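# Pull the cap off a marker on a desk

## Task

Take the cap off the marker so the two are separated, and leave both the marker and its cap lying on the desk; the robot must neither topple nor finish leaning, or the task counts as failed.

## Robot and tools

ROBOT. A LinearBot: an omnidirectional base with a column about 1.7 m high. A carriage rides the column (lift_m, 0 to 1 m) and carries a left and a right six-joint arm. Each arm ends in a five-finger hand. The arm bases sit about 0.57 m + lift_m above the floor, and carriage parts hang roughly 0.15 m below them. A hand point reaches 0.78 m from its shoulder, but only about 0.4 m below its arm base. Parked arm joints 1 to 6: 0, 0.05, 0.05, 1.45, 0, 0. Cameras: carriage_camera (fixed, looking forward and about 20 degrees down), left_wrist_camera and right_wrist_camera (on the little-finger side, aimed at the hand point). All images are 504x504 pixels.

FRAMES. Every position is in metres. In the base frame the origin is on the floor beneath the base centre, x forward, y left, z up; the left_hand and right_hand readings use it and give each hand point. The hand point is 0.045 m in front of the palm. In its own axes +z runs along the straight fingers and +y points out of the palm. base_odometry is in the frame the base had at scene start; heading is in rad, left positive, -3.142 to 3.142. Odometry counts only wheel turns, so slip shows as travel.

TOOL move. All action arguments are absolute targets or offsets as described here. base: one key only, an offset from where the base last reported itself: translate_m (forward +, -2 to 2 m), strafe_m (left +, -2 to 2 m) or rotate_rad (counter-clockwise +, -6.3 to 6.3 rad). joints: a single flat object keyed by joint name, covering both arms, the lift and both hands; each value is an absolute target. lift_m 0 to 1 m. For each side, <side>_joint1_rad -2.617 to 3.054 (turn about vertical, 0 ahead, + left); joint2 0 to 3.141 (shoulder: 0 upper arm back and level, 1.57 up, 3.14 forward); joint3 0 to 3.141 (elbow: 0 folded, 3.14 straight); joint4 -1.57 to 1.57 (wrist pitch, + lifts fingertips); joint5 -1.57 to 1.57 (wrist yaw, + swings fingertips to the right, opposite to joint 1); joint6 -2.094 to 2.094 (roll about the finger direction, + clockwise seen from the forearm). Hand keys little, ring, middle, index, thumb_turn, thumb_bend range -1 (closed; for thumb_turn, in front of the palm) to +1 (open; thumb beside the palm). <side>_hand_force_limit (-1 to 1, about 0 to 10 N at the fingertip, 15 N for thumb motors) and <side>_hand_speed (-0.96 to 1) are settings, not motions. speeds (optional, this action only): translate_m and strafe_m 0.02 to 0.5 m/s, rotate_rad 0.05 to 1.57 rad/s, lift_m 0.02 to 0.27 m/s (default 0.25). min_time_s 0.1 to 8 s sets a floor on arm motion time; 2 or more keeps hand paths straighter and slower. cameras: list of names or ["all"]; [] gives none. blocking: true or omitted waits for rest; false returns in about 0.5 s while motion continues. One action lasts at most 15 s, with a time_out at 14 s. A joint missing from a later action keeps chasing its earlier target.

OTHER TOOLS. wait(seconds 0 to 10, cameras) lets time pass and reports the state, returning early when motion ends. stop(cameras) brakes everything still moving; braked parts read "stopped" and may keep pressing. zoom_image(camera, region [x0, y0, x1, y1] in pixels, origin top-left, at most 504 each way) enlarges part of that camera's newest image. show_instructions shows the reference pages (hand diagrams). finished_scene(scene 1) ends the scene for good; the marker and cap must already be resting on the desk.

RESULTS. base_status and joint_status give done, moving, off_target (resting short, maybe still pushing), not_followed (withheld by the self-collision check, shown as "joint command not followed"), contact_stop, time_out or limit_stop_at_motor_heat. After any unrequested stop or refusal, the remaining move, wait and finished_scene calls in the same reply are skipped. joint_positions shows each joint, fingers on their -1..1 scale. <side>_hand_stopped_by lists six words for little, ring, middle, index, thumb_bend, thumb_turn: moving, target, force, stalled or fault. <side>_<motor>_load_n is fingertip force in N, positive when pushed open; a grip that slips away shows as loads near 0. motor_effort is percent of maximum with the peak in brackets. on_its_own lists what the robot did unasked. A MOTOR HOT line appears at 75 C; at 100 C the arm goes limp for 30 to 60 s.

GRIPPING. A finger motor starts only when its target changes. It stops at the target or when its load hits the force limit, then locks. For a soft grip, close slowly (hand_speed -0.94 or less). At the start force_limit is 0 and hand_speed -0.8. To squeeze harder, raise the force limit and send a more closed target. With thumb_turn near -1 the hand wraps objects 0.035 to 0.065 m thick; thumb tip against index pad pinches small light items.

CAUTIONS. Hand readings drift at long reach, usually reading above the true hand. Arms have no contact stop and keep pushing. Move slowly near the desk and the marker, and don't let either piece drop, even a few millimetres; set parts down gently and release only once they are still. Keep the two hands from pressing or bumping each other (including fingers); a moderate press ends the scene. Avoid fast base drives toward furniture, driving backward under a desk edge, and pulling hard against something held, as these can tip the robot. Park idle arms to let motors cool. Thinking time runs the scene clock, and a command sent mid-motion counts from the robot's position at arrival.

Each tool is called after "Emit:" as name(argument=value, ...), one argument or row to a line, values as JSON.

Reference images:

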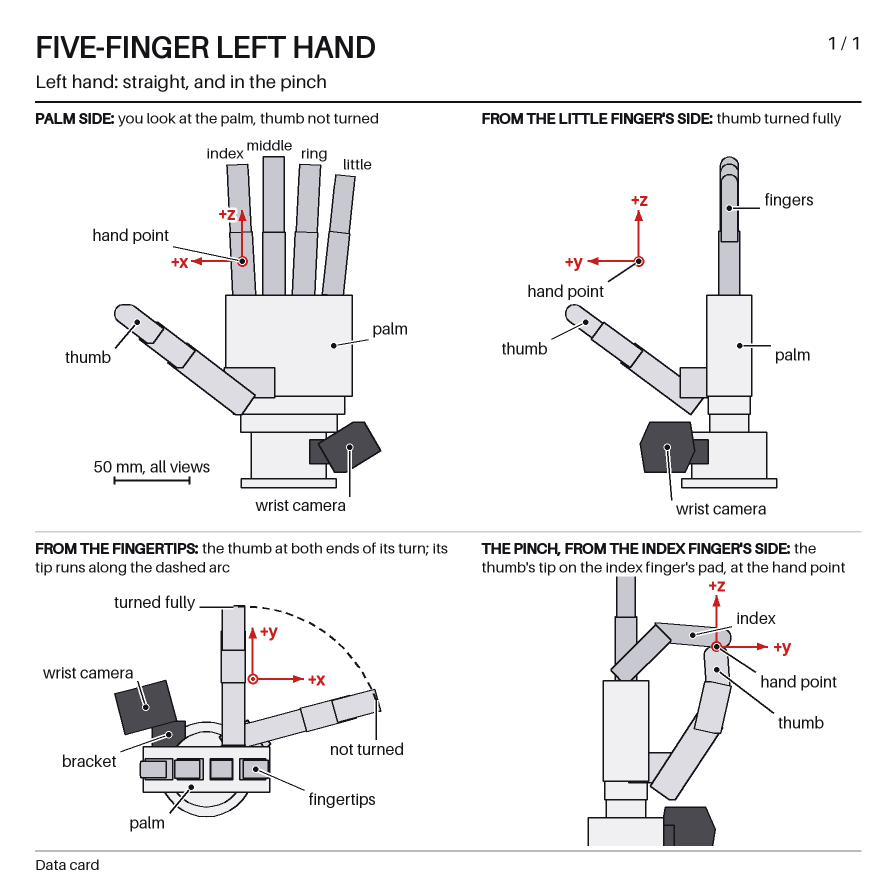

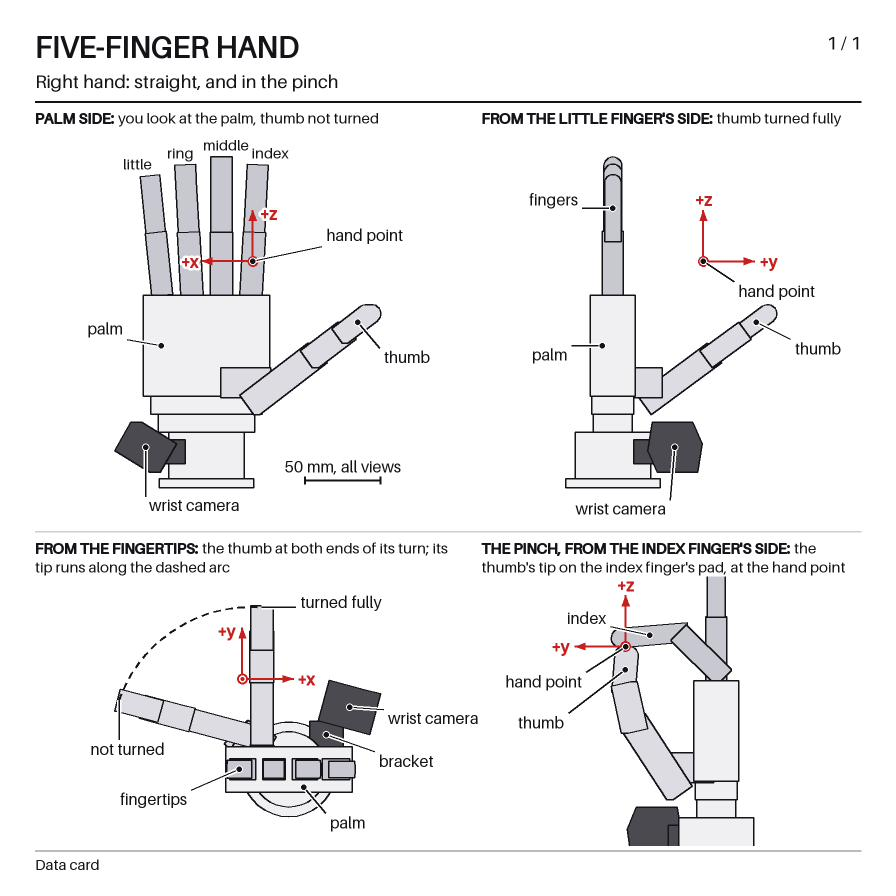

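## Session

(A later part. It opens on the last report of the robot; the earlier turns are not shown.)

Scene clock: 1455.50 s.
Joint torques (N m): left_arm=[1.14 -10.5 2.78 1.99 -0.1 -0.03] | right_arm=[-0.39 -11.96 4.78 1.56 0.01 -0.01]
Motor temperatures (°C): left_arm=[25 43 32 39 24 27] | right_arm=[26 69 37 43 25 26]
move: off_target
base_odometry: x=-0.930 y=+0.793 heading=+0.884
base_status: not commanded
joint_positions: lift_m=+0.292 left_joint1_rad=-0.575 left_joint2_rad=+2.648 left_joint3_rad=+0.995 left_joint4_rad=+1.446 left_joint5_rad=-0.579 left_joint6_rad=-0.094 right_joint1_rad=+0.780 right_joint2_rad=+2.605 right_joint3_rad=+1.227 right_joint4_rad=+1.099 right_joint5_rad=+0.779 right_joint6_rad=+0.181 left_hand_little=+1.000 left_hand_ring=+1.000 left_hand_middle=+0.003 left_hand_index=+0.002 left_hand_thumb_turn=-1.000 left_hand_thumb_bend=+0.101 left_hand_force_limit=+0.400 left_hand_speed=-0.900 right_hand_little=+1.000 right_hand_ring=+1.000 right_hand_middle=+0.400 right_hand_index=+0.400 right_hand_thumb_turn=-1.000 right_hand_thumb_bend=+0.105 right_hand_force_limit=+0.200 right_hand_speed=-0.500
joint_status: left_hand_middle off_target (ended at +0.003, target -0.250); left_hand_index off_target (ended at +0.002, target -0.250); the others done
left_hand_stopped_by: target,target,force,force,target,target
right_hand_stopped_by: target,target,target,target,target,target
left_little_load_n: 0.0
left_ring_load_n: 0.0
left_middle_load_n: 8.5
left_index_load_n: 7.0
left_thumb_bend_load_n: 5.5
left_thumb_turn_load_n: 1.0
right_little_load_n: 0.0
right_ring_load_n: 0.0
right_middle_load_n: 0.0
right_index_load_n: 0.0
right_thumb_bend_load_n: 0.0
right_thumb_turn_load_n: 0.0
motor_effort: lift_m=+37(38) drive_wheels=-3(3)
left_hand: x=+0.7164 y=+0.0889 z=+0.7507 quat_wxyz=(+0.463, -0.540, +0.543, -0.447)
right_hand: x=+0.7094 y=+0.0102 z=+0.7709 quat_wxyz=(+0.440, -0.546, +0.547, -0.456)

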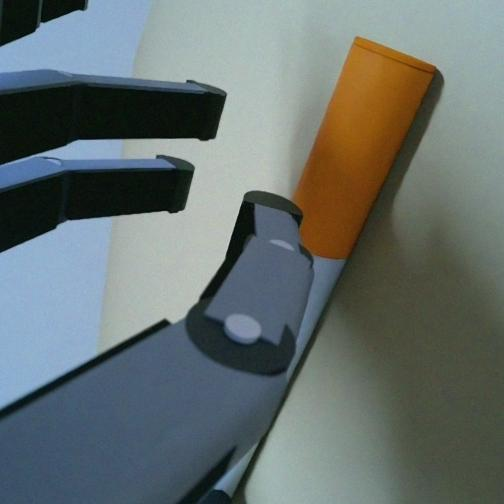

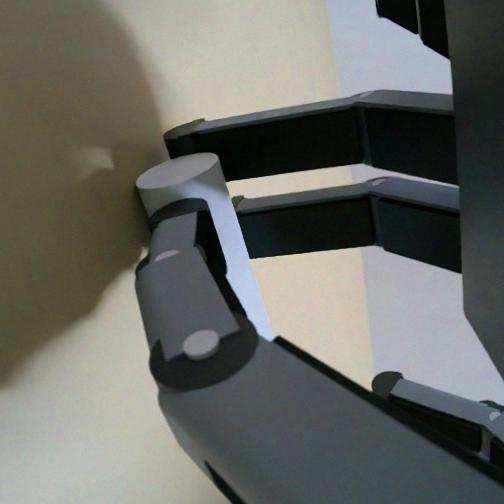

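Emit:
move(
  joints={"left_hand_index":0.4,"left_hand_middle":0.4,"left_hand_speed":-0.5},
)

Emit:
move(
  joints={"left_joint1_rad":-0.594,"left_joint3_rad":1.014,"left_joint4_rad":1.424,"left_joint5_rad":-0.597},
  min_time_s=1,
  cameras=["left_wrist_camera","right_wrist_camera"],
)

Scene clock: 1465.20 s.
Joint torques (N m): left_arm=[1.16 -10.5 2.74 1.99 -0.11 -0.02] | right_arm=[-0.59 -11.9 4.79 1.55 -0.02 0.05]
Motor temperatures (°C): left_arm=[25 43 32 39 24 27] | right_arm=[26 67 37 43 25 26]
move: done
base_odometry: x=-0.930 y=+0.793 heading=+0.884
base_status: not commanded
joint_positions: lift_m=+0.292 left_joint1_rad=-0.575 left_joint2_rad=+2.648 left_joint3_rad=+0.995 left_joint4_rad=+1.446 left_joint5_rad=-0.579 left_joint6_rad=-0.094 right_joint1_rad=+0.780 right_joint2_rad=+2.605 right_joint3_rad=+1.227 right_joint4_rad=+1.099 right_joint5_rad=+0.779 right_joint6_rad=+0.181 left_hand_little=+1.000 left_hand_ring=+1.000 left_hand_middle=+0.400 left_hand_index=+0.400 left_hand_thumb_turn=-1.000 left_hand_thumb_bend=+0.100 left_hand_force_limit=+0.400 left_hand_speed=-0.500 right_hand_little=+1.000 right_hand_ring=+1.000 right_hand_middle=+0.400 right_hand_index=+0.400 right_hand_thumb_turn=-1.000 right_hand_thumb_bend=+0.105 right_hand_force_limit=+0.200 right_hand_speed=-0.500
joint_status: all done
left_hand_stopped_by: target,target,target,target,target,target
right_hand_stopped_by: target,target,target,target,target,target
left_little_load_n: 0.0
left_ring_load_n: 0.0
left_middle_load_n: 0.0
left_index_load_n: 0.0
left_thumb_bend_load_n: 0.0
left_thumb_turn_load_n: 0.0
right_little_load_n: 0.0
right_ring_load_n: 0.0
right_middle_load_n: 0.0
right_index_load_n: 0.0
right_thumb_bend_load_n: 0.0
right_thumb_turn_load_n: 0.0
motor_effort: lift_m=+36(37) drive_wheels=-3(3)
left_hand: x=+0.7164 y=+0.0889 z=+0.7507 quat_wxyz=(+0.463, -0.540, +0.543, -0.447)
right_hand: x=+0.7094 y=+0.0102 z=+0.7709 quat_wxyz=(+0.440, -0.546, +0.547, -0.456)
pictures: none

Scene clock: 1466.50 s.
Joint torques (N m): left_arm=[-0.13 -10.52 4.16 1.86 -0.33 -0.02] | right_arm=[-0.43 -12.1 4.77 1.55 0 -0.02]
Motor temperatures (°C): left_arm=[25 43 32 39 24 27] | right_arm=[26 67 37 43 25 26]
move: done
base_odometry: x=-0.930 y=+0.793 heading=+0.884
base_status: not commanded
joint_positions: lift_m=+0.292 left_joint1_rad=-0.586 left_joint2_rad=+2.648 left_joint3_rad=+1.002 left_joint4_rad=+1.436 left_joint5_rad=-0.586 left_joint6_rad=-0.094 right_joint1_rad=+0.780 right_joint2_rad=+2.605 right_joint3_rad=+1.227 right_joint4_rad=+1.099 right_joint5_rad=+0.779 right_joint6_rad=+0.181 left_hand_little=+1.000 left_hand_ring=+1.000 left_hand_middle=+0.400 left_hand_index=+0.400 left_hand_thumb_turn=-1.000 left_hand_thumb_bend=+0.100 left_hand_force_limit=+0.400 left_hand_speed=-0.500 right_hand_little=+1.000 right_hand_ring=+1.000 right_hand_middle=+0.400 right_hand_index=+0.400 right_hand_thumb_turn=-1.000 right_hand_thumb_bend=+0.105 right_hand_force_limit=+0.200 right_hand_speed=-0.500
joint_status: all done
left_hand_stopped_by: target,target,target,target,target,target
right_hand_stopped_by: target,target,target,target,target,target
left_little_load_n: 0.0
left_ring_load_n: 0.0
left_middle_load_n: 0.0
left_index_load_n: 0.0
left_thumb_bend_load_n: 0.0
left_thumb_turn_load_n: 0.0
right_little_load_n: 0.0
right_ring_load_n: -0.5
right_middle_load_n: 0.0
right_index_load_n: 0.0
right_thumb_bend_load_n: 0.0
right_thumb_turn_load_n: 0.0
motor_effort: lift_m=+37(38) drive_wheels=-3(3)
left_hand: x=+0.7150 y=+0.0838 z=+0.7503 quat_wxyz=(+0.462, -0.538, +0.545, -0.447)
right_hand: x=+0.7094 y=+0.0102 z=+0.7709 quat_wxyz=(+0.440, -0.546, +0.547, -0.456)

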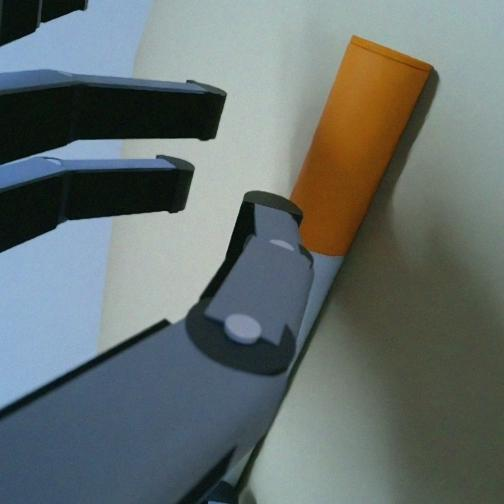

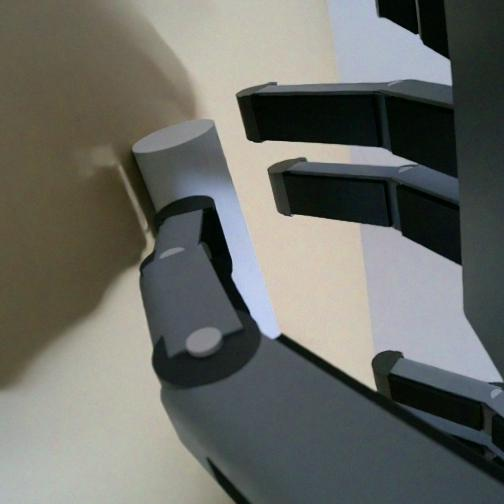

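Emit:
move(
  joints={"left_hand_index":-0.3,"left_hand_middle":-0.3,"left_hand_force_limit":0.6,"left_hand_speed":-0.92},
)

Emit:
move(
  joints={"left_hand_thumb_bend":-0.2,"left_hand_force_limit":0.8,"left_hand_speed":-0.92,"right_joint2_rad":2.64},
  cameras=["left_wrist_camera","right_wrist_camera"],
)

Scene clock: 1472.77 s.
Joint torques (N m): left_arm=[-0.16 -10.51 4 1.86 -0.3 -0.03] | right_arm=[-0.39 -12.03 4.81 1.55 0.07 0.02]
Motor temperatures (°C): left_arm=[25 43 32 39 24 27] | right_arm=[26 66 37 43 25 26]
move: off_target
base_odometry: x=-0.930 y=+0.793 heading=+0.884
base_status: not commanded
joint_positions: lift_m=+0.292 left_joint1_rad=-0.586 left_joint2_rad=+2.648 left_joint3_rad=+1.004 left_joint4_rad=+1.436 left_joint5_rad=-0.588 left_joint6_rad=-0.094 right_joint1_rad=+0.780 right_joint2_rad=+2.605 right_joint3_rad=+1.227 right_joint4_rad=+1.099 right_joint5_rad=+0.779 right_joint6_rad=+0.181 left_hand_little=+1.000 left_hand_ring=+1.000 left_hand_middle=+0.000 left_hand_index=-0.002 left_hand_thumb_turn=-1.000 left_hand_thumb_bend=+0.102 left_hand_force_limit=+0.600 left_hand_speed=-0.920 right_hand_little=+1.000 right_hand_ring=+1.000 right_hand_middle=+0.400 right_hand_index=+0.400 right_hand_thumb_turn=-1.000 right_hand_thumb_bend=+0.105 right_hand_force_limit=+0.200 right_hand_speed=-0.500
joint_status: left_hand_middle off_target (ended at +0.000, target -0.300); left_hand_index off_target (ended at -0.002, target -0.300); the others done
left_hand_stopped_by: target,target,force,force,target,target
right_hand_stopped_by: target,target,target,target,target,target
left_little_load_n: 0.0
left_ring_load_n: 0.0
left_middle_load_n: 9.0
left_index_load_n: 9.0
left_thumb_bend_load_n: 6.5
left_thumb_turn_load_n: -1.5
right_little_load_n: 0.0
right_ring_load_n: 0.0
right_middle_load_n: 0.0
right_index_load_n: 0.0
right_thumb_bend_load_n: 0.0
right_thumb_turn_load_n: 0.0
motor_effort: lift_m=+36(38) drive_wheels=-2(3)
left_hand: x=+0.7156 y=+0.0838 z=+0.7508 quat_wxyz=(+0.463, -0.538, +0.544, -0.447)
right_hand: x=+0.7094 y=+0.0102 z=+0.7709 quat_wxyz=(+0.440, -0.546, +0.547, -0.456)
pictures: none

Scene clock: 1475.83 s.
Joint torques (N m): left_arm=[-0.18 -10.5 3.82 1.87 -0.29 -0.03] | right_arm=[-0.32 -11.58 5 1.43 0.06 0.05]
Motor temperatures (°C): left_arm=[25 43 32 39 24 27] | right_arm=[26 66 37 43 25 26]
move: done
base_odometry: x=-0.930 y=+0.793 heading=+0.884
base_status: not commanded
joint_positions: lift_m=+0.292 left_joint1_rad=-0.586 left_joint2_rad=+2.648 left_joint3_rad=+1.006 left_joint4_rad=+1.434 left_joint5_rad=-0.589 left_joint6_rad=-0.094 right_joint1_rad=+0.780 right_joint2_rad=+2.610 right_joint3_rad=+1.227 right_joint4_rad=+1.099 right_joint5_rad=+0.779 right_joint6_rad=+0.181 left_hand_little=+1.000 left_hand_ring=+1.000 left_hand_middle=-0.001 left_hand_index=-0.002 left_hand_thumb_turn=-1.000 left_hand_thumb_bend=-0.200 left_hand_force_limit=+0.800 left_hand_speed=-0.920 right_hand_little=+1.000 right_hand_ring=+1.000 right_hand_middle=+0.400 right_hand_index=+0.400 right_hand_thumb_turn=-1.000 right_hand_thumb_bend=+0.105 right_hand_force_limit=+0.200 right_hand_speed=-0.500
joint_status: all done
left_hand_stopped_by: target,target,force,force,target,target
right_hand_stopped_by: target,target,target,target,target,target
left_little_load_n: 0.0
left_ring_load_n: 0.0
left_middle_load_n: 0.0
left_index_load_n: 0.0
left_thumb_bend_load_n: 0.0
left_thumb_turn_load_n: 0.0
right_little_load_n: 0.0
right_ring_load_n: 0.0
right_middle_load_n: -0.5
right_index_load_n: 0.0
right_thumb_bend_load_n: 0.0
right_thumb_turn_load_n: 0.0
motor_effort: lift_m=+35(38) drive_wheels=-3(3)
left_hand: x=+0.7160 y=+0.0838 z=+0.7508 quat_wxyz=(+0.463, -0.539, +0.544, -0.447)
right_hand: x=+0.7087 y=+0.0095 z=+0.7684 quat_wxyz=(+0.438, -0.548, +0.547, -0.456)

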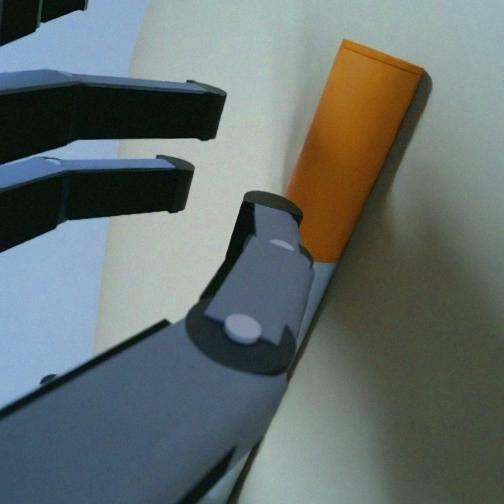

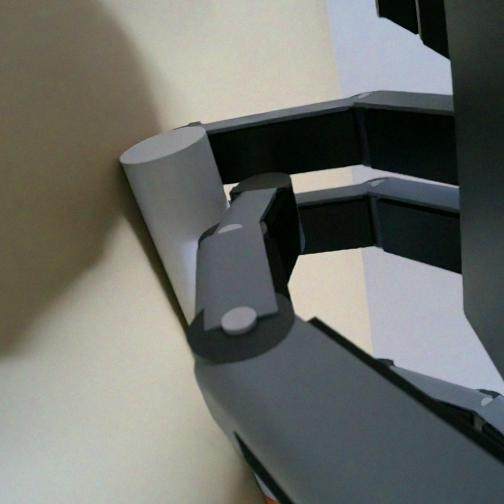

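Emit:
move(
  joints={"left_hand_index":0.4,"left_hand_middle":0.4,"left_hand_thumb_bend":0.08,"left_hand_speed":-0.5},
)

Emit:
move(
  joints={"lift_m":0.2895},
  cameras=["left_wrist_camera","right_wrist_camera"],
)

Scene clock: 1480.17 s.
Joint torques (N m): left_arm=[-0.17 -10.63 3.77 1.93 -0.29 -0.02] | right_arm=[-0.57 -11.43 4.89 1.58 0.04 0]
Motor temperatures (°C): left_arm=[25 43 32 39 24 27] | right_arm=[26 66 37 43 25 26]
move: done
base_odometry: x=-0.930 y=+0.793 heading=+0.884
base_status: not commanded
joint_positions: lift_m=+0.292 left_joint1_rad=-0.586 left_joint2_rad=+2.648 left_joint3_rad=+1.006 left_joint4_rad=+1.432 left_joint5_rad=-0.590 left_joint6_rad=-0.094 right_joint1_rad=+0.780 right_joint2_rad=+2.610 right_joint3_rad=+1.227 right_joint4_rad=+1.099 right_joint5_rad=+0.779 right_joint6_rad=+0.181 left_hand_little=+1.000 left_hand_ring=+1.000 left_hand_middle=+0.400 left_hand_index=+0.400 left_hand_thumb_turn=-1.000 left_hand_thumb_bend=+0.080 left_hand_force_limit=+0.800 left_hand_speed=-0.500 right_hand_little=+1.000 right_hand_ring=+1.000 right_hand_middle=+0.400 right_hand_index=+0.400 right_hand_thumb_turn=-1.000 right_hand_thumb_bend=+0.105 right_hand_force_limit=+0.200 right_hand_speed=-0.500
joint_status: all done
left_hand_stopped_by: target,target,target,target,target,target
right_hand_stopped_by: target,target,target,target,target,target
left_little_load_n: 0.0
left_ring_load_n: 0.0
left_middle_load_n: 0.0
left_index_load_n: 0.0
left_thumb_bend_load_n: 0.0
left_thumb_turn_load_n: 0.0
right_little_load_n: 0.0
right_ring_load_n: 0.0
right_middle_load_n: 0.0
right_index_load_n: 0.0
right_thumb_bend_load_n: 0.0
right_thumb_turn_load_n: 0.0
motor_effort: lift_m=+35(38) drive_wheels=-2(3)
left_hand: x=+0.7158 y=+0.0840 z=+0.7502 quat_wxyz=(+0.463, -0.539, +0.545, -0.446)
right_hand: x=+0.7087 y=+0.0095 z=+0.7684 quat_wxyz=(+0.438, -0.548, +0.547, -0.456)
pictures: none

Scene clock: 1480.60 s.
Joint torques (N m): left_arm=[-0.14 -10.51 3.75 1.95 -0.28 -0.03] | right_arm=[-0.27 -11.74 4.72 1.54 0.04 0.07]
Motor temperatures (°C): left_arm=[25 43 32 39 24 27] | right_arm=[26 66 37 43 25 26]
move: done
base_odometry: x=-0.930 y=+0.793 heading=+0.884
base_status: not commanded
joint_positions: lift_m=+0.290 left_joint1_rad=-0.586 left_joint2_rad=+2.649 left_joint3_rad=+1.007 left_joint4_rad=+1.427 left_joint5_rad=-0.590 left_joint6_rad=-0.094 right_joint1_rad=+0.780 right_joint2_rad=+2.615 right_joint3_rad=+1.227 right_joint4_rad=+1.098 right_joint5_rad=+0.779 right_joint6_rad=+0.181 left_hand_little=+1.000 left_hand_ring=+1.000 left_hand_middle=+0.400 left_hand_index=+0.400 left_hand_thumb_turn=-1.000 left_hand_thumb_bend=+0.080 left_hand_force_limit=+0.800 left_hand_speed=-0.500 right_hand_little=+1.000 right_hand_ring=+1.000 right_hand_middle=+0.400 right_hand_index=+0.400 right_hand_thumb_turn=-1.000 right_hand_thumb_bend=+0.105 right_hand_force_limit=+0.200 right_hand_speed=-0.500
joint_status: all done
left_hand_stopped_by: target,target,target,target,target,target
right_hand_stopped_by: target,target,target,target,target,target
left_little_load_n: -0.5
left_ring_load_n: 0.0
left_middle_load_n: 0.0
left_index_load_n: -0.5
left_thumb_bend_load_n: 0.0
left_thumb_turn_load_n: 0.0
right_little_load_n: 0.0
right_ring_load_n: 0.0
right_middle_load_n: 0.0
right_index_load_n: 0.0
right_thumb_bend_load_n: 0.0
right_thumb_turn_load_n: 0.0
motor_effort: lift_m=+31(33) drive_wheels=-2(3)
left_hand: x=+0.7154 y=+0.0843 z=+0.7467 quat_wxyz=(+0.463, -0.539, +0.546, -0.444)
right_hand: x=+0.7078 y=+0.0087 z=+0.7632 quat_wxyz=(+0.436, -0.550, +0.547, -0.456)

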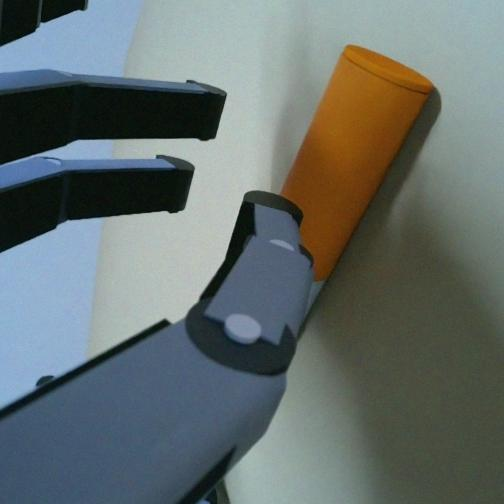

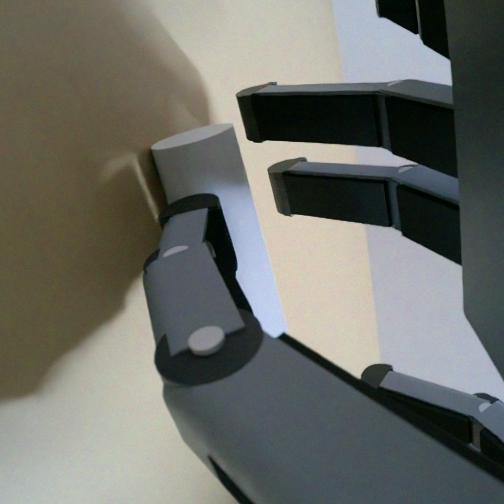

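Emit:
move(
  joints={"lift_m":0.291,"left_hand_thumb_bend":0.04},
)

Emit:
move(
  joints={"left_hand_index":-0.3,"left_hand_middle":-0.3,"left_hand_force_limit":0.8,"left_hand_speed":-0.92},
  cameras=["left_wrist_camera","right_wrist_camera"],
)

Scene clock: 1484.30 s.
Joint torques (N m): left_arm=[-0.18 -10.55 3.7 2 -0.28 -0.02] | right_arm=[-0.35 -11.95 4.79 1.5 0.09 -0.04]
Motor temperatures (°C): left_arm=[25 43 32 39 24 27] | right_arm=[26 67 37 43 25 26]
move: done
base_odometry: x=-0.930 y=+0.793 heading=+0.884
base_status: not commanded
joint_positions: lift_m=+0.291 left_joint1_rad=-0.586 left_joint2_rad=+2.649 left_joint3_rad=+1.007 left_joint4_rad=+1.426 left_joint5_rad=-0.590 left_joint6_rad=-0.094 right_joint1_rad=+0.780 right_joint2_rad=+2.615 right_joint3_rad=+1.226 right_joint4_rad=+1.096 right_joint5_rad=+0.779 right_joint6_rad=+0.181 left_hand_little=+1.000 left_hand_ring=+1.000 left_hand_middle=+0.400 left_hand_index=+0.400 left_hand_thumb_turn=-1.000 left_hand_thumb_bend=+0.040 left_hand_force_limit=+0.800 left_hand_speed=-0.500 right_hand_little=+1.000 right_hand_ring=+1.000 right_hand_middle=+0.400 right_hand_index=+0.400 right_hand_thumb_turn=-1.000 right_hand_thumb_bend=+0.105 right_hand_force_limit=+0.200 right_hand_speed=-0.500
joint_status: all done
left_hand_stopped_by: target,target,target,target,target,target
right_hand_stopped_by: target,target,target,target,target,target
left_little_load_n: 0.0
left_ring_load_n: 0.0
left_middle_load_n: 0.0
left_index_load_n: -0.5
left_thumb_bend_load_n: 0.0
left_thumb_turn_load_n: 0.0
right_little_load_n: 0.0
right_ring_load_n: 0.0
right_middle_load_n: 0.0
right_index_load_n: 0.0
right_thumb_bend_load_n: 0.0
right_thumb_turn_load_n: 0.0
motor_effort: lift_m=+37(39) drive_wheels=-2(3)
left_hand: x=+0.7156 y=+0.0843 z=+0.7478 quat_wxyz=(+0.463, -0.539, +0.546, -0.444)
right_hand: x=+0.7074 y=+0.0083 z=+0.7636 quat_wxyz=(+0.435, -0.551, +0.547, -0.456)
pictures: none

Scene clock: 1487.27 s.
Joint torques (N m): left_arm=[-0.17 -10.59 3.7 1.94 -0.27 -0.02] | right_arm=[-0.36 -11.95 4.67 1.53 0 0.01]
Motor temperatures (°C): left_arm=[25 42 32 39 24 27] | right_arm=[26 67 37 43 25 26]
move: off_target
base_odometry: x=-0.930 y=+0.793 heading=+0.884
base_status: not commanded
joint_positions: lift_m=+0.291 left_joint1_rad=-0.586 left_joint2_rad=+2.649 left_joint3_rad=+1.007 left_joint4_rad=+1.428 left_joint5_rad=-0.591 left_joint6_rad=-0.094 right_joint1_rad=+0.780 right_joint2_rad=+2.615 right_joint3_rad=+1.226 right_joint4_rad=+1.096 right_joint5_rad=+0.779 right_joint6_rad=+0.181 left_hand_little=+1.000 left_hand_ring=+1.000 left_hand_middle=+0.015 left_hand_index=+0.021 left_hand_thumb_turn=-1.000 left_hand_thumb_bend=+0.041 left_hand_force_limit=+0.800 left_hand_speed=-0.920 right_hand_little=+1.000 right_hand_ring=+1.000 right_hand_middle=+0.400 right_hand_index=+0.400 right_hand_thumb_turn=-1.000 right_hand_thumb_bend=+0.105 right_hand_force_limit=+0.200 right_hand_speed=-0.500
joint_status: left_hand_middle off_target (ended at +0.015, target -0.300); left_hand_index off_target (ended at +0.021, target -0.300); the others done
left_hand_stopped_by: target,target,force,force,target,target
right_hand_stopped_by: target,target,target,target,target,target
left_little_load_n: 0.0
left_ring_load_n: 0.0
left_middle_load_n: 10.0
left_index_load_n: 8.5
left_thumb_bend_load_n: 6.0
left_thumb_turn_load_n: 1.0
right_little_load_n: -0.5
right_ring_load_n: -0.5
right_middle_load_n: 0.0
right_index_load_n: 0.0
right_thumb_bend_load_n: 0.0
right_thumb_turn_load_n: 0.0
motor_effort: lift_m=+38(39) drive_wheels=-2(3)
left_hand: x=+0.7158 y=+0.0842 z=+0.7484 quat_wxyz=(+0.463, -0.539, +0.545, -0.444)
right_hand: x=+0.7074 y=+0.0083 z=+0.7636 quat_wxyz=(+0.435, -0.551, +0.547, -0.456)

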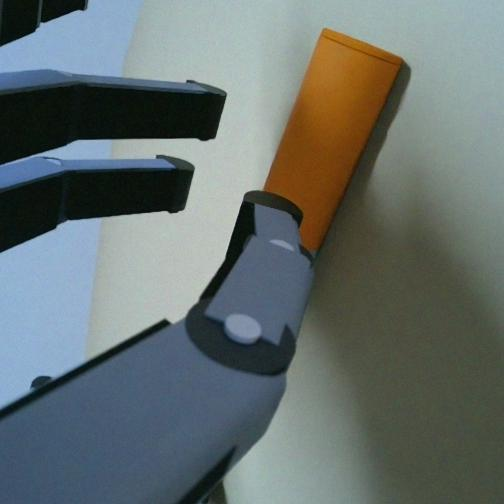

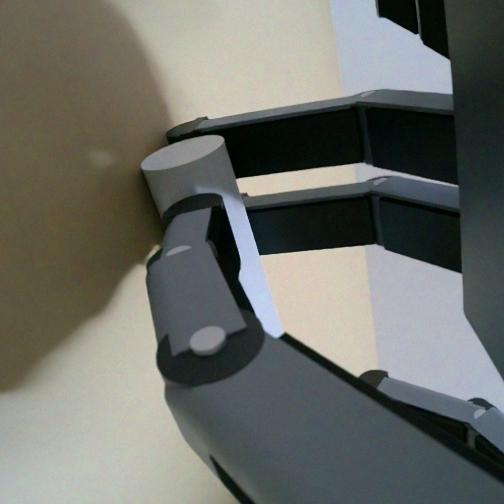

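Emit:
move(
  joints={"left_hand_thumb_bend":-0.1,"left_hand_force_limit":0.5,"left_hand_speed":-0.95},
  cameras=["left_wrist_camera","right_wrist_camera"],
)

Scene clock: 1492.37 s.
Joint torques (N m): left_arm=[-0.16 -10.58 3.63 1.92 -0.27 -0.02] | right_arm=[-0.27 -11.84 4.85 1.55 0.06 0.02]
Motor temperatures (°C): left_arm=[25 42 32 39 24 27] | right_arm=[26 68 37 43 25 26]
move: done
base_odometry: x=-0.930 y=+0.793 heading=+0.884
base_status: not commanded
joint_positions: lift_m=+0.291 left_joint1_rad=-0.586 left_joint2_rad=+2.649 left_joint3_rad=+1.008 left_joint4_rad=+1.430 left_joint5_rad=-0.591 left_joint6_rad=-0.094 right_joint1_rad=+0.780 right_joint2_rad=+2.615 right_joint3_rad=+1.226 right_joint4_rad=+1.096 right_joint5_rad=+0.779 right_joint6_rad=+0.181 left_hand_little=+1.000 left_hand_ring=+1.000 left_hand_middle=+0.014 left_hand_index=+0.020 left_hand_thumb_turn=-1.000 left_hand_thumb_bend=-0.100 left_hand_force_limit=+0.500 left_hand_speed=-0.950 right_hand_little=+1.000 right_hand_ring=+1.000 right_hand_middle=+0.400 right_hand_index=+0.400 right_hand_thumb_turn=-1.000 right_hand_thumb_bend=+0.105 right_hand_force_limit=+0.200 right_hand_speed=-0.500
joint_status: all done
left_hand_stopped_by: target,target,force,force,target,target
right_hand_stopped_by: target,target,target,target,target,target
left_little_load_n: 0.0
left_ring_load_n: 0.0
left_middle_load_n: 0.0
left_index_load_n: 0.0
left_thumb_bend_load_n: 0.0
left_thumb_turn_load_n: 0.5
right_little_load_n: 0.0
right_ring_load_n: 0.0
right_middle_load_n: 0.0
right_index_load_n: 0.0
right_thumb_bend_load_n: 0.0
right_thumb_turn_load_n: 0.0
motor_effort: lift_m=+36(38) drive_wheels=-3(3)
left_hand: x=+0.7162 y=+0.0841 z=+0.7491 quat_wxyz=(+0.463, -0.539, +0.544, -0.445)
right_hand: x=+0.7074 y=+0.0083 z=+0.7636 quat_wxyz=(+0.435, -0.551, +0.547, -0.456)

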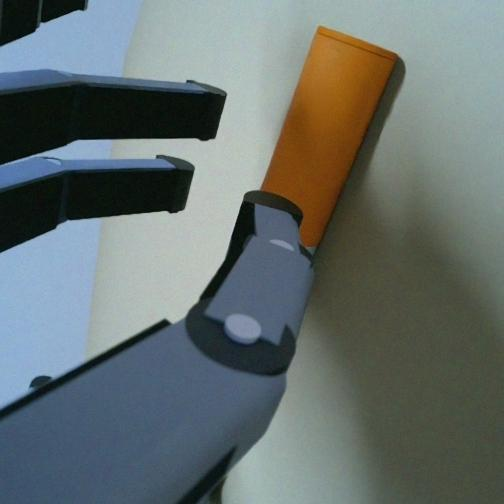

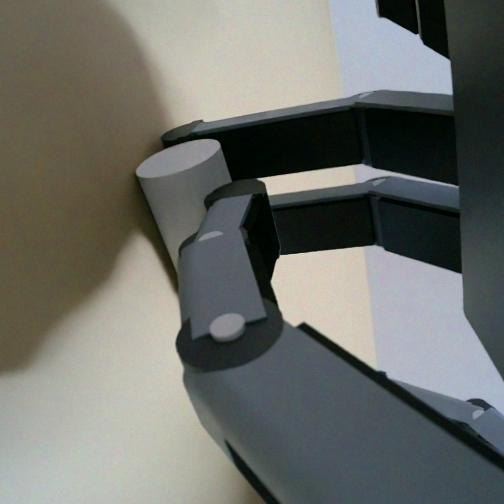

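Emit:
move(
  joints={"left_hand_index":0.4,"left_hand_middle":0.4,"left_hand_thumb_bend":0.12,"left_hand_speed":-0.5},
)

Emit:
move(
  joints={"lift_m":0.2895},
  cameras=["right_wrist_camera"],
)

Emit:
move(
  joints={"left_hand_index":-0.3,"left_hand_middle":-0.3,"left_hand_force_limit":0.5,"left_hand_speed":-0.92},
  cameras=["right_wrist_camera"],
)

Scene clock: 1503.70 s.
Joint torques (N m): left_arm=[-0.14 -10.61 3.52 1.92 -0.27 -0.03] | right_arm=[-0.29 -11.93 4.93 1.56 0.1 0.01]
Motor temperatures (°C): left_arm=[25 42 32 39 24 27] | right_arm=[26 69 37 43 25 26]
move: done
base_odometry: x=-0.930 y=+0.793 heading=+0.884
base_status: not commanded
joint_positions: lift_m=+0.291 left_joint1_rad=-0.586 left_joint2_rad=+2.649 left_joint3_rad=+1.008 left_joint4_rad=+1.430 left_joint5_rad=-0.591 left_joint6_rad=-0.094 right_joint1_rad=+0.780 right_joint2_rad=+2.615 right_joint3_rad=+1.226 right_joint4_rad=+1.096 right_joint5_rad=+0.779 right_joint6_rad=+0.181 left_hand_little=+1.000 left_hand_ring=+1.000 left_hand_middle=+0.400 left_hand_index=+0.400 left_hand_thumb_turn=-1.000 left_hand_thumb_bend=+0.120 left_hand_force_limit=+0.500 left_hand_speed=-0.500 right_hand_little=+1.000 right_hand_ring=+1.000 right_hand_middle=+0.400 right_hand_index=+0.400 right_hand_thumb_turn=-1.000 right_hand_thumb_bend=+0.105 right_hand_force_limit=+0.200 right_hand_speed=-0.500
joint_status: all done
left_hand_stopped_by: target,target,target,target,target,target
right_hand_stopped_by: target,target,target,target,target,target
left_little_load_n: 0.0
left_ring_load_n: 0.0
left_middle_load_n: 0.0
left_index_load_n: -0.5
left_thumb_bend_load_n: 0.0
left_thumb_turn_load_n: 0.0
right_little_load_n: 0.0
right_ring_load_n: 0.0
right_middle_load_n: 0.0
right_index_load_n: 0.0
right_thumb_bend_load_n: 0.0
right_thumb_turn_load_n: 0.0
motor_effort: lift_m=+38(39) drive_wheels=-2(3)
left_hand: x=+0.7161 y=+0.0841 z=+0.7490 quat_wxyz=(+0.463, -0.539, +0.544, -0.445)
right_hand: x=+0.7074 y=+0.0083 z=+0.7636 quat_wxyz=(+0.435, -0.551, +0.547, -0.456)
pictures: none

Scene clock: 1504.10 s.
Joint torques (N m): left_arm=[-0.16 -10.58 3.64 1.94 -0.27 -0.02] | right_arm=[-0.27 -12.08 5.19 1.43 0.08 0.01]
Motor temperatures (°C): left_arm=[25 42 32 39 24 27] | right_arm=[26 69 37 43 25 26]
move: done
base_odometry: x=-0.930 y=+0.793 heading=+0.884
base_status: not commanded
joint_positions: lift_m=+0.290 left_joint1_rad=-0.586 left_joint2_rad=+2.649 left_joint3_rad=+1.008 left_joint4_rad=+1.427 left_joint5_rad=-0.591 left_joint6_rad=-0.094 right_joint1_rad=+0.780 right_joint2_rad=+2.616 right_joint3_rad=+1.226 right_joint4_rad=+1.096 right_joint5_rad=+0.778 right_joint6_rad=+0.181 left_hand_little=+1.000 left_hand_ring=+1.000 left_hand_middle=+0.400 left_hand_index=+0.400 left_hand_thumb_turn=-1.000 left_hand_thumb_bend=+0.120 left_hand_force_limit=+0.500 left_hand_speed=-0.500 right_hand_little=+1.000 right_hand_ring=+1.000 right_hand_middle=+0.400 right_hand_index=+0.400 right_hand_thumb_turn=-1.000 right_hand_thumb_bend=+0.105 right_hand_force_limit=+0.200 right_hand_speed=-0.500
joint_status: all done
left_hand_stopped_by: target,target,target,target,target,target
right_hand_stopped_by: target,target,target,target,target,target
left_little_load_n: 0.0
left_ring_load_n: 0.0
left_middle_load_n: 0.0
left_index_load_n: 0.0
left_thumb_bend_load_n: 0.0
left_thumb_turn_load_n: 0.0
right_little_load_n: 0.0
right_ring_load_n: 0.0
right_middle_load_n: 0.0
right_index_load_n: 0.0
right_thumb_bend_load_n: 0.5
right_thumb_turn_load_n: -0.5
motor_effort: lift_m=+31(33) drive_wheels=-2(3)
left_hand: x=+0.7160 y=+0.0842 z=+0.7473 quat_wxyz=(+0.463, -0.539, +0.545, -0.444)
right_hand: x=+0.7073 y=+0.0083 z=+0.7621 quat_wxyz=(+0.435, -0.551, +0.547, -0.456)

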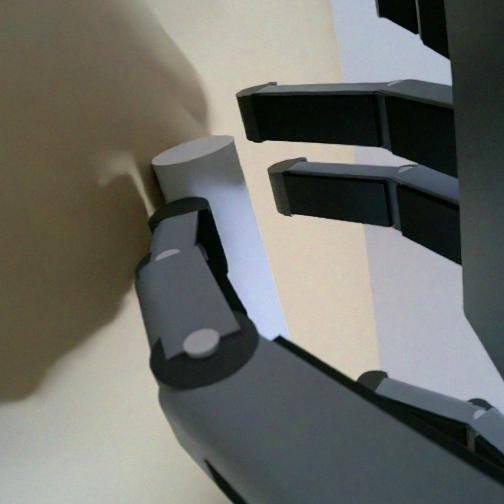

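Scene clock: 1507.07 s.
Joint torques (N m): left_arm=[-0.13 -10.61 3.63 1.9 -0.27 -0.02] | right_arm=[-0.38 -11.77 5.04 1.62 0.03 0]
Motor temperatures (°C): left_arm=[25 42 32 39 24 27] | right_arm=[26 68 37 43 25 26]
move: off_target
base_odometry: x=-0.930 y=+0.793 heading=+0.884
base_status: not commanded
joint_positions: lift_m=+0.290 left_joint1_rad=-0.586 left_joint2_rad=+2.649 left_joint3_rad=+1.008 left_joint4_rad=+1.432 left_joint5_rad=-0.591 left_joint6_rad=-0.094 right_joint1_rad=+0.780 right_joint2_rad=+2.616 right_joint3_rad=+1.226 right_joint4_rad=+1.096 right_joint5_rad=+0.778 right_joint6_rad=+0.181 left_hand_little=+1.000 left_hand_ring=+1.000 left_hand_middle=+0.006 left_hand_index=-0.001 left_hand_thumb_turn=-1.000 left_hand_thumb_bend=+0.122 left_hand_force_limit=+0.500 left_hand_speed=-0.920 right_hand_little=+1.000 right_hand_ring=+1.000 right_hand_middle=+0.400 right_hand_index=+0.400 right_hand_thumb_turn=-1.000 right_hand_thumb_bend=+0.105 right_hand_force_limit=+0.200 right_hand_speed=-0.500
joint_status: left_hand_middle off_target (ended at +0.006, target -0.300); left_hand_index off_target (ended at -0.001, target -0.300); the others done
left_hand_stopped_by: target,target,force,force,target,target
right_hand_stopped_by: target,target,target,target,target,target
left_little_load_n: 0.0
left_ring_load_n: 0.0
left_middle_load_n: 7.0
left_index_load_n: 9.0
left_thumb_bend_load_n: 7.0
left_thumb_turn_load_n: -0.5
right_little_load_n: 0.0
right_ring_load_n: -0.5
right_middle_load_n: 0.0
right_index_load_n: 0.0
right_thumb_bend_load_n: 0.0
right_thumb_turn_load_n: 0.0
motor_effort: lift_m=+30(32) drive_wheels=-2(3)
left_hand: x=+0.7164 y=+0.0840 z=+0.7484 quat_wxyz=(+0.464, -0.539, +0.544, -0.446)
right_hand: x=+0.7073 y=+0.0083 z=+0.7621 quat_wxyz=(+0.435, -0.551, +0.547, -0.456)

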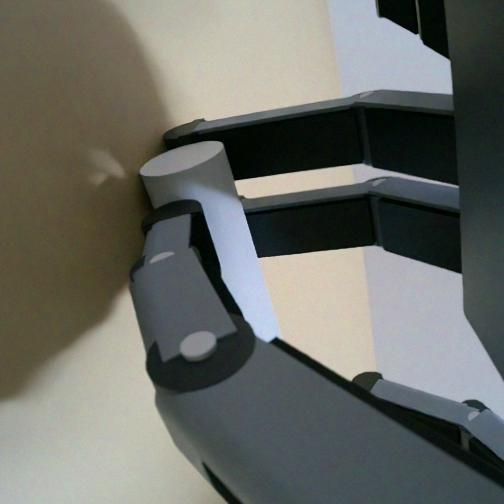

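Emit:
move(
  joints={"left_hand_thumb_bend":-0.1,"left_hand_force_limit":0.3,"left_hand_speed":-0.95},
  cameras=["right_wrist_camera"],
)

Scene clock: 1510.73 s.
Joint torques (N m): left_arm=[-0.14 -10.62 3.64 1.9 -0.27 -0.02] | right_arm=[-0.44 -11.9 4.9 1.59 0.07 -0.03]
Motor temperatures (°C): left_arm=[25 42 32 39 24 27] | right_arm=[26 68 37 42 25 26]
move: off_target
base_odometry: x=-0.930 y=+0.793 heading=+0.884
base_status: not commanded
joint_positions: lift_m=+0.290 left_joint1_rad=-0.586 left_joint2_rad=+2.649 left_joint3_rad=+1.008 left_joint4_rad=+1.432 left_joint5_rad=-0.591 left_joint6_rad=-0.094 right_joint1_rad=+0.780 right_joint2_rad=+2.616 right_joint3_rad=+1.226 right_joint4_rad=+1.096 right_joint5_rad=+0.778 right_joint6_rad=+0.181 left_hand_little=+1.000 left_hand_ring=+1.000 left_hand_middle=+0.007 left_hand_index=-0.001 left_hand_thumb_turn=-1.000 left_hand_thumb_bend=+0.083 left_hand_force_limit=+0.300 left_hand_speed=-0.950 right_hand_little=+1.000 right_hand_ring=+1.000 right_hand_middle=+0.400 right_hand_index=+0.400 right_hand_thumb_turn=-1.000 right_hand_thumb_bend=+0.105 right_hand_force_limit=+0.200 right_hand_speed=-0.500
joint_status: left_hand_thumb_bend off_target (ended at +0.083, target -0.100); the others done
left_hand_stopped_by: target,target,force,force,force,target
right_hand_stopped_by: target,target,target,target,target,target
left_little_load_n: 0.0
left_ring_load_n: 0.0
left_middle_load_n: 10.0
left_index_load_n: 12.5
left_thumb_bend_load_n: 9.5
left_thumb_turn_load_n: -1.0
right_little_load_n: 0.0
right_ring_load_n: 0.0
right_middle_load_n: 0.0
right_index_load_n: 0.0
right_thumb_bend_load_n: 0.0
right_thumb_turn_load_n: 0.0
motor_effort: lift_m=+33(33) drive_wheels=-2(3)
left_hand: x=+0.7164 y=+0.0840 z=+0.7484 quat_wxyz=(+0.464, -0.539, +0.544, -0.446)
right_hand: x=+0.7073 y=+0.0083 z=+0.7621 quat_wxyz=(+0.435, -0.551, +0.547, -0.456)

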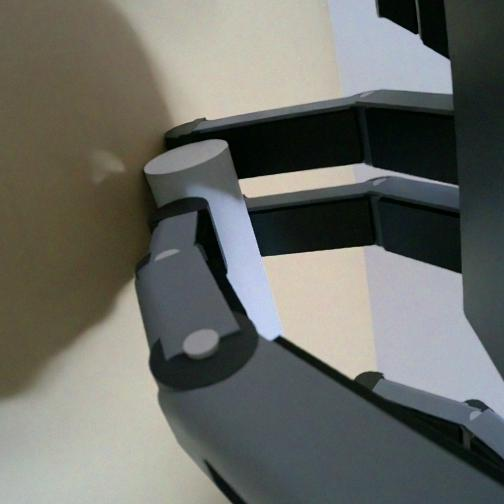

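Emit:
move(
  joints={"left_hand_thumb_bend":-0.11,"left_hand_force_limit":0.7,"left_hand_speed":-0.95},
  cameras=["left_wrist_camera","right_wrist_camera"],
)

Scene clock: 1514.57 s.
Joint torques (N m): left_arm=[-0.16 -10.63 3.63 1.91 -0.26 0] | right_arm=[-0.35 -11.95 4.94 1.55 0.04 0.02]
Motor temperatures (°C): left_arm=[25 42 32 39 24 27] | right_arm=[26 67 37 42 25 26]
move: off_target
base_odometry: x=-0.930 y=+0.793 heading=+0.884
base_status: not commanded
joint_positions: lift_m=+0.290 left_joint1_rad=-0.586 left_joint2_rad=+2.649 left_joint3_rad=+1.008 left_joint4_rad=+1.431 left_joint5_rad=-0.591 left_joint6_rad=-0.094 right_joint1_rad=+0.780 right_joint2_rad=+2.616 right_joint3_rad=+1.226 right_joint4_rad=+1.096 right_joint5_rad=+0.778 right_joint6_rad=+0.181 left_hand_little=+1.000 left_hand_ring=+1.000 left_hand_middle=+0.007 left_hand_index=-0.001 left_hand_thumb_turn=-1.000 left_hand_thumb_bend=+0.024 left_hand_force_limit=+0.700 left_hand_speed=-0.950 right_hand_little=+1.000 right_hand_ring=+1.000 right_hand_middle=+0.400 right_hand_index=+0.400 right_hand_thumb_turn=-1.000 right_hand_thumb_bend=+0.105 right_hand_force_limit=+0.200 right_hand_speed=-0.500
joint_status: left_hand_thumb_bend off_target (ended at +0.024, target -0.110); the others done
left_hand_stopped_by: target,target,force,force,force,target
right_hand_stopped_by: target,target,target,target,target,target
left_little_load_n: 0.0
left_ring_load_n: 0.0
left_middle_load_n: 14.5
left_index_load_n: 18.0
left_thumb_bend_load_n: 12.5
left_thumb_turn_load_n: -1.0
right_little_load_n: 0.0
right_ring_load_n: 0.0
right_middle_load_n: 0.0
right_index_load_n: 0.0
right_thumb_bend_load_n: 0.0
right_thumb_turn_load_n: 0.0
motor_effort: lift_m=+30(33) drive_wheels=-3(3)
left_hand: x=+0.7163 y=+0.0840 z=+0.7482 quat_wxyz=(+0.464, -0.539, +0.544, -0.446)
right_hand: x=+0.7073 y=+0.0083 z=+0.7621 quat_wxyz=(+0.435, -0.551, +0.547, -0.456)

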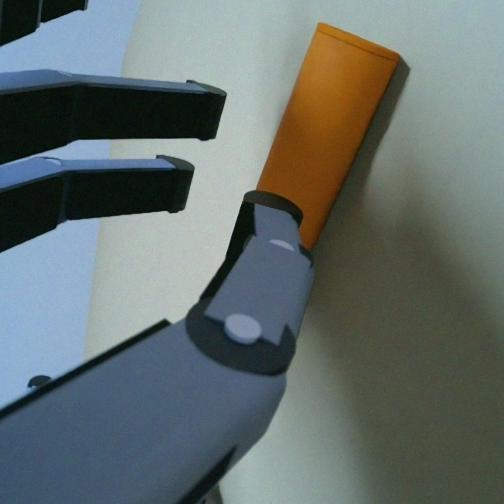

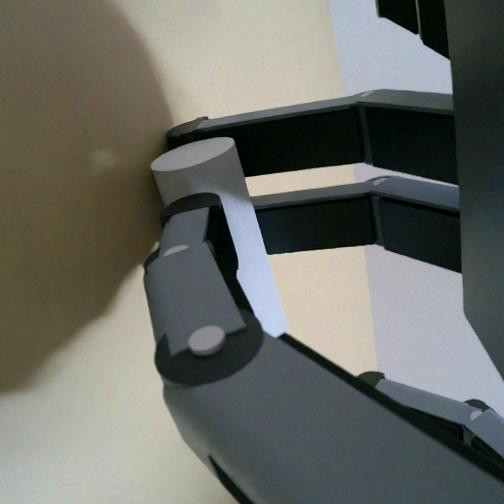

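Emit:
move(
  joints={"right_joint1_rad":0.788,"right_joint2_rad":2.71,"right_joint3_rad":1.30,"right_joint4_rad":1.165,"right_joint5_rad":0.777,"right_joint6_rad":0.188,"right_hand_thumb_bend":0.12},
  min_time_s=1.5,
)

Emit:
move(
  joints={"right_joint1_rad":0.788,"right_joint2_rad":2.755,"right_joint3_rad":1.322,"right_joint4_rad":1.195,"right_joint5_rad":0.777,"right_joint6_rad":0.188},
  min_time_s=1.5,
  cameras=["left_wrist_camera","right_wrist_camera"],
)

Scene clock: 1533.23 s.
Joint torques (N m): left_arm=[-0.16 -10.62 3.66 1.92 -0.26 -0.02] | right_arm=[0.44 -11.84 6.99 1.66 0.13 0.05]
Motor temperatures (°C): left_arm=[25 42 32 39 24 27] | right_arm=[26 66 37 43 25 26]
move: done
base_odometry: x=-0.930 y=+0.793 heading=+0.884
base_status: not commanded
joint_positions: lift_m=+0.290 left_joint1_rad=-0.586 left_joint2_rad=+2.649 left_joint3_rad=+1.008 left_joint4_rad=+1.431 left_joint5_rad=-0.591 left_joint6_rad=-0.094 right_joint1_rad=+0.782 right_joint2_rad=+2.679 right_joint3_rad=+1.285 right_joint4_rad=+1.157 right_joint5_rad=+0.778 right_joint6_rad=+0.181 left_hand_little=+1.000 left_hand_ring=+1.000 left_hand_middle=+0.007 left_hand_index=-0.001 left_hand_thumb_turn=-1.000 left_hand_thumb_bend=+0.024 left_hand_force_limit=+0.700 left_hand_speed=-0.950 right_hand_little=+1.000 right_hand_ring=+1.000 right_hand_middle=+0.400 right_hand_index=+0.400 right_hand_thumb_turn=-1.000 right_hand_thumb_bend=+0.120 right_hand_force_limit=+0.200 right_hand_speed=-0.500
joint_status: all done
left_hand_stopped_by: target,target,force,force,force,target
right_hand_stopped_by: target,target,target,target,target,target
left_little_load_n: 0.0
left_ring_load_n: 0.0
left_middle_load_n: 14.5
left_index_load_n: 17.5
left_thumb_bend_load_n: 12.5
left_thumb_turn_load_n: -1.0
right_little_load_n: 0.0
right_ring_load_n: 0.0
right_middle_load_n: 0.0
right_index_load_n: -0.5
right_thumb_bend_load_n: 0.0
right_thumb_turn_load_n: 0.0
motor_effort: lift_m=+30(33) drive_wheels=-2(3)
left_hand: x=+0.7163 y=+0.0840 z=+0.7482 quat_wxyz=(+0.464, -0.539, +0.544, -0.446)
right_hand: x=+0.7159 y=+0.0190 z=+0.7593 quat_wxyz=(+0.457, -0.534, +0.547, -0.456)
pictures: none

Scene clock: 1535.03 s.
Joint torques (N m): left_arm=[-0.16 -10.63 3.6 1.91 -0.24 -0.03] | right_arm=[0.5 -11.58 6.53 1.68 0.13 0.05]
Motor temperatures (°C): left_arm=[25 42 32 39 24 27] | right_arm=[26 66 37 43 25 26]
move: done
base_odometry: x=-0.930 y=+0.793 heading=+0.884
base_status: not commanded
joint_positions: lift_m=+0.290 left_joint1_rad=-0.586 left_joint2_rad=+2.649 left_joint3_rad=+1.008 left_joint4_rad=+1.430 left_joint5_rad=-0.593 left_joint6_rad=-0.094 right_joint1_rad=+0.782 right_joint2_rad=+2.724 right_joint3_rad=+1.307 right_joint4_rad=+1.186 right_joint5_rad=+0.778 right_joint6_rad=+0.181 left_hand_little=+1.000 left_hand_ring=+1.000 left_hand_middle=+0.007 left_hand_index=-0.001 left_hand_thumb_turn=-1.000 left_hand_thumb_bend=+0.024 left_hand_force_limit=+0.700 left_hand_speed=-0.950 right_hand_little=+1.000 right_hand_ring=+1.000 right_hand_middle=+0.400 right_hand_index=+0.400 right_hand_thumb_turn=-1.000 right_hand_thumb_bend=+0.120 right_hand_force_limit=+0.200 right_hand_speed=-0.500
joint_status: all done
left_hand_stopped_by: target,target,force,force,force,target
right_hand_stopped_by: target,target,target,target,target,target
left_little_load_n: 0.0
left_ring_load_n: 0.0
left_middle_load_n: 14.5
left_index_load_n: 17.5
left_thumb_bend_load_n: 12.5
left_thumb_turn_load_n: -1.0
right_little_load_n: 0.0
right_ring_load_n: 0.0
right_middle_load_n: 0.0
right_index_load_n: 0.0
right_thumb_bend_load_n: 0.5
right_thumb_turn_load_n: 0.5
motor_effort: lift_m=+32(34) drive_wheels=-2(3)
left_hand: x=+0.7163 y=+0.0843 z=+0.7482 quat_wxyz=(+0.464, -0.539, +0.544, -0.445)
right_hand: x=+0.7161 y=+0.0192 z=+0.7476 quat_wxyz=(+0.459, -0.532, +0.547, -0.456)

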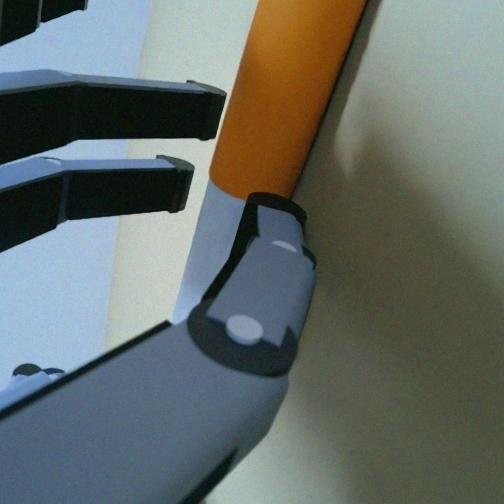

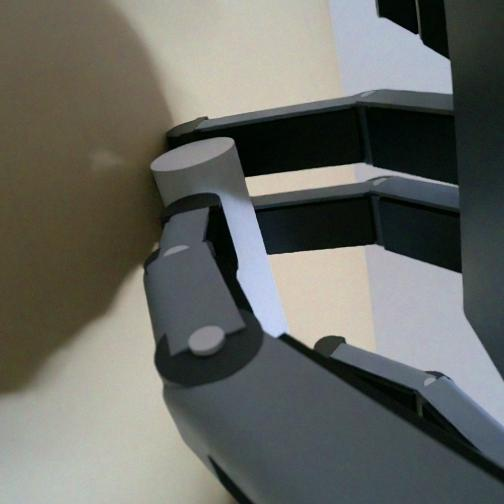

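Emit:
move(
  joints={"right_hand_index":-0.3,"right_hand_middle":-0.3,"right_hand_force_limit":0.5,"right_hand_speed":-0.92},
  cameras=["left_wrist_camera","right_wrist_camera"],
)

Scene clock: 1543.67 s.
Joint torques (N m): left_arm=[-0.16 -10.62 3.62 1.91 -0.24 -0.02] | right_arm=[0.4 -11.78 6.63 1.6 0.14 0.05]
Motor temperatures (°C): left_arm=[25 42 32 39 24 27] | right_arm=[26 65 37 43 25 26]
move: off_target
base_odometry: x=-0.930 y=+0.793 heading=+0.884
base_status: not commanded
joint_positions: lift_m=+0.290 left_joint1_rad=-0.586 left_joint2_rad=+2.649 left_joint3_rad=+1.008 left_joint4_rad=+1.430 left_joint5_rad=-0.593 left_joint6_rad=-0.094 right_joint1_rad=+0.782 right_joint2_rad=+2.724 right_joint3_rad=+1.307 right_joint4_rad=+1.192 right_joint5_rad=+0.778 right_joint6_rad=+0.181 left_hand_little=+1.000 left_hand_ring=+1.000 left_hand_middle=+0.007 left_hand_index=-0.001 left_hand_thumb_turn=-1.000 left_hand_thumb_bend=+0.025 left_hand_force_limit=+0.700 left_hand_speed=-0.950 right_hand_little=+1.000 right_hand_ring=+1.000 right_hand_middle=+0.006 right_hand_index=-0.002 right_hand_thumb_turn=-1.000 right_hand_thumb_bend=+0.121 right_hand_force_limit=+0.500 right_hand_speed=-0.920
joint_status: right_hand_middle off_target (ended at +0.006, target -0.300); right_hand_index off_target (ended at -0.002, target -0.300); the others done
left_hand_stopped_by: target,target,force,force,force,target
right_hand_stopped_by: target,target,force,force,target,target
left_little_load_n: 0.0
left_ring_load_n: 0.0
left_middle_load_n: 13.0
left_index_load_n: 18.0
left_thumb_bend_load_n: 14.5
left_thumb_turn_load_n: 0.5
right_little_load_n: 0.0
right_ring_load_n: 0.0
right_middle_load_n: 8.0
right_index_load_n: 7.5
right_thumb_bend_load_n: 7.0
right_thumb_turn_load_n: -0.5
motor_effort: lift_m=+32(33) drive_wheels=-2(3)
left_hand: x=+0.7163 y=+0.0844 z=+0.7482 quat_wxyz=(+0.464, -0.540, +0.544, -0.445)
right_hand: x=+0.7166 y=+0.0196 z=+0.7488 quat_wxyz=(+0.461, -0.530, +0.547, -0.456)

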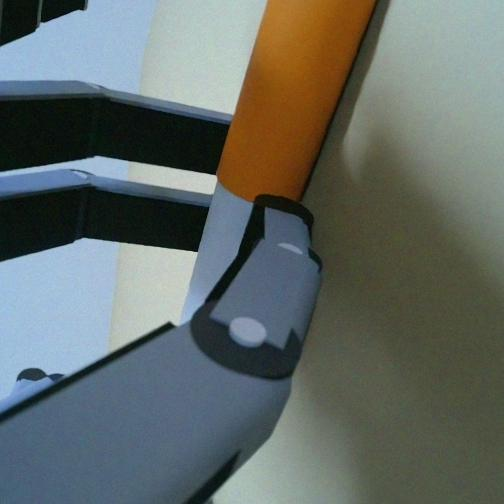

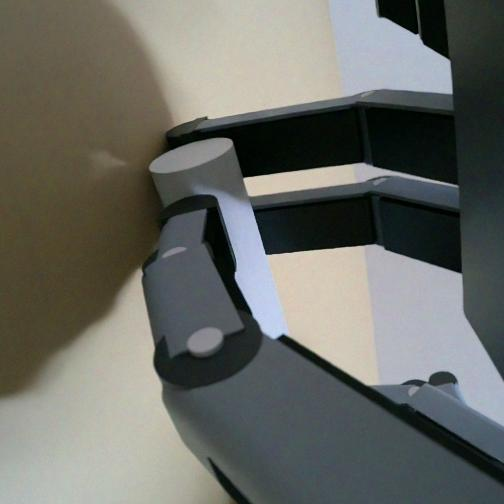

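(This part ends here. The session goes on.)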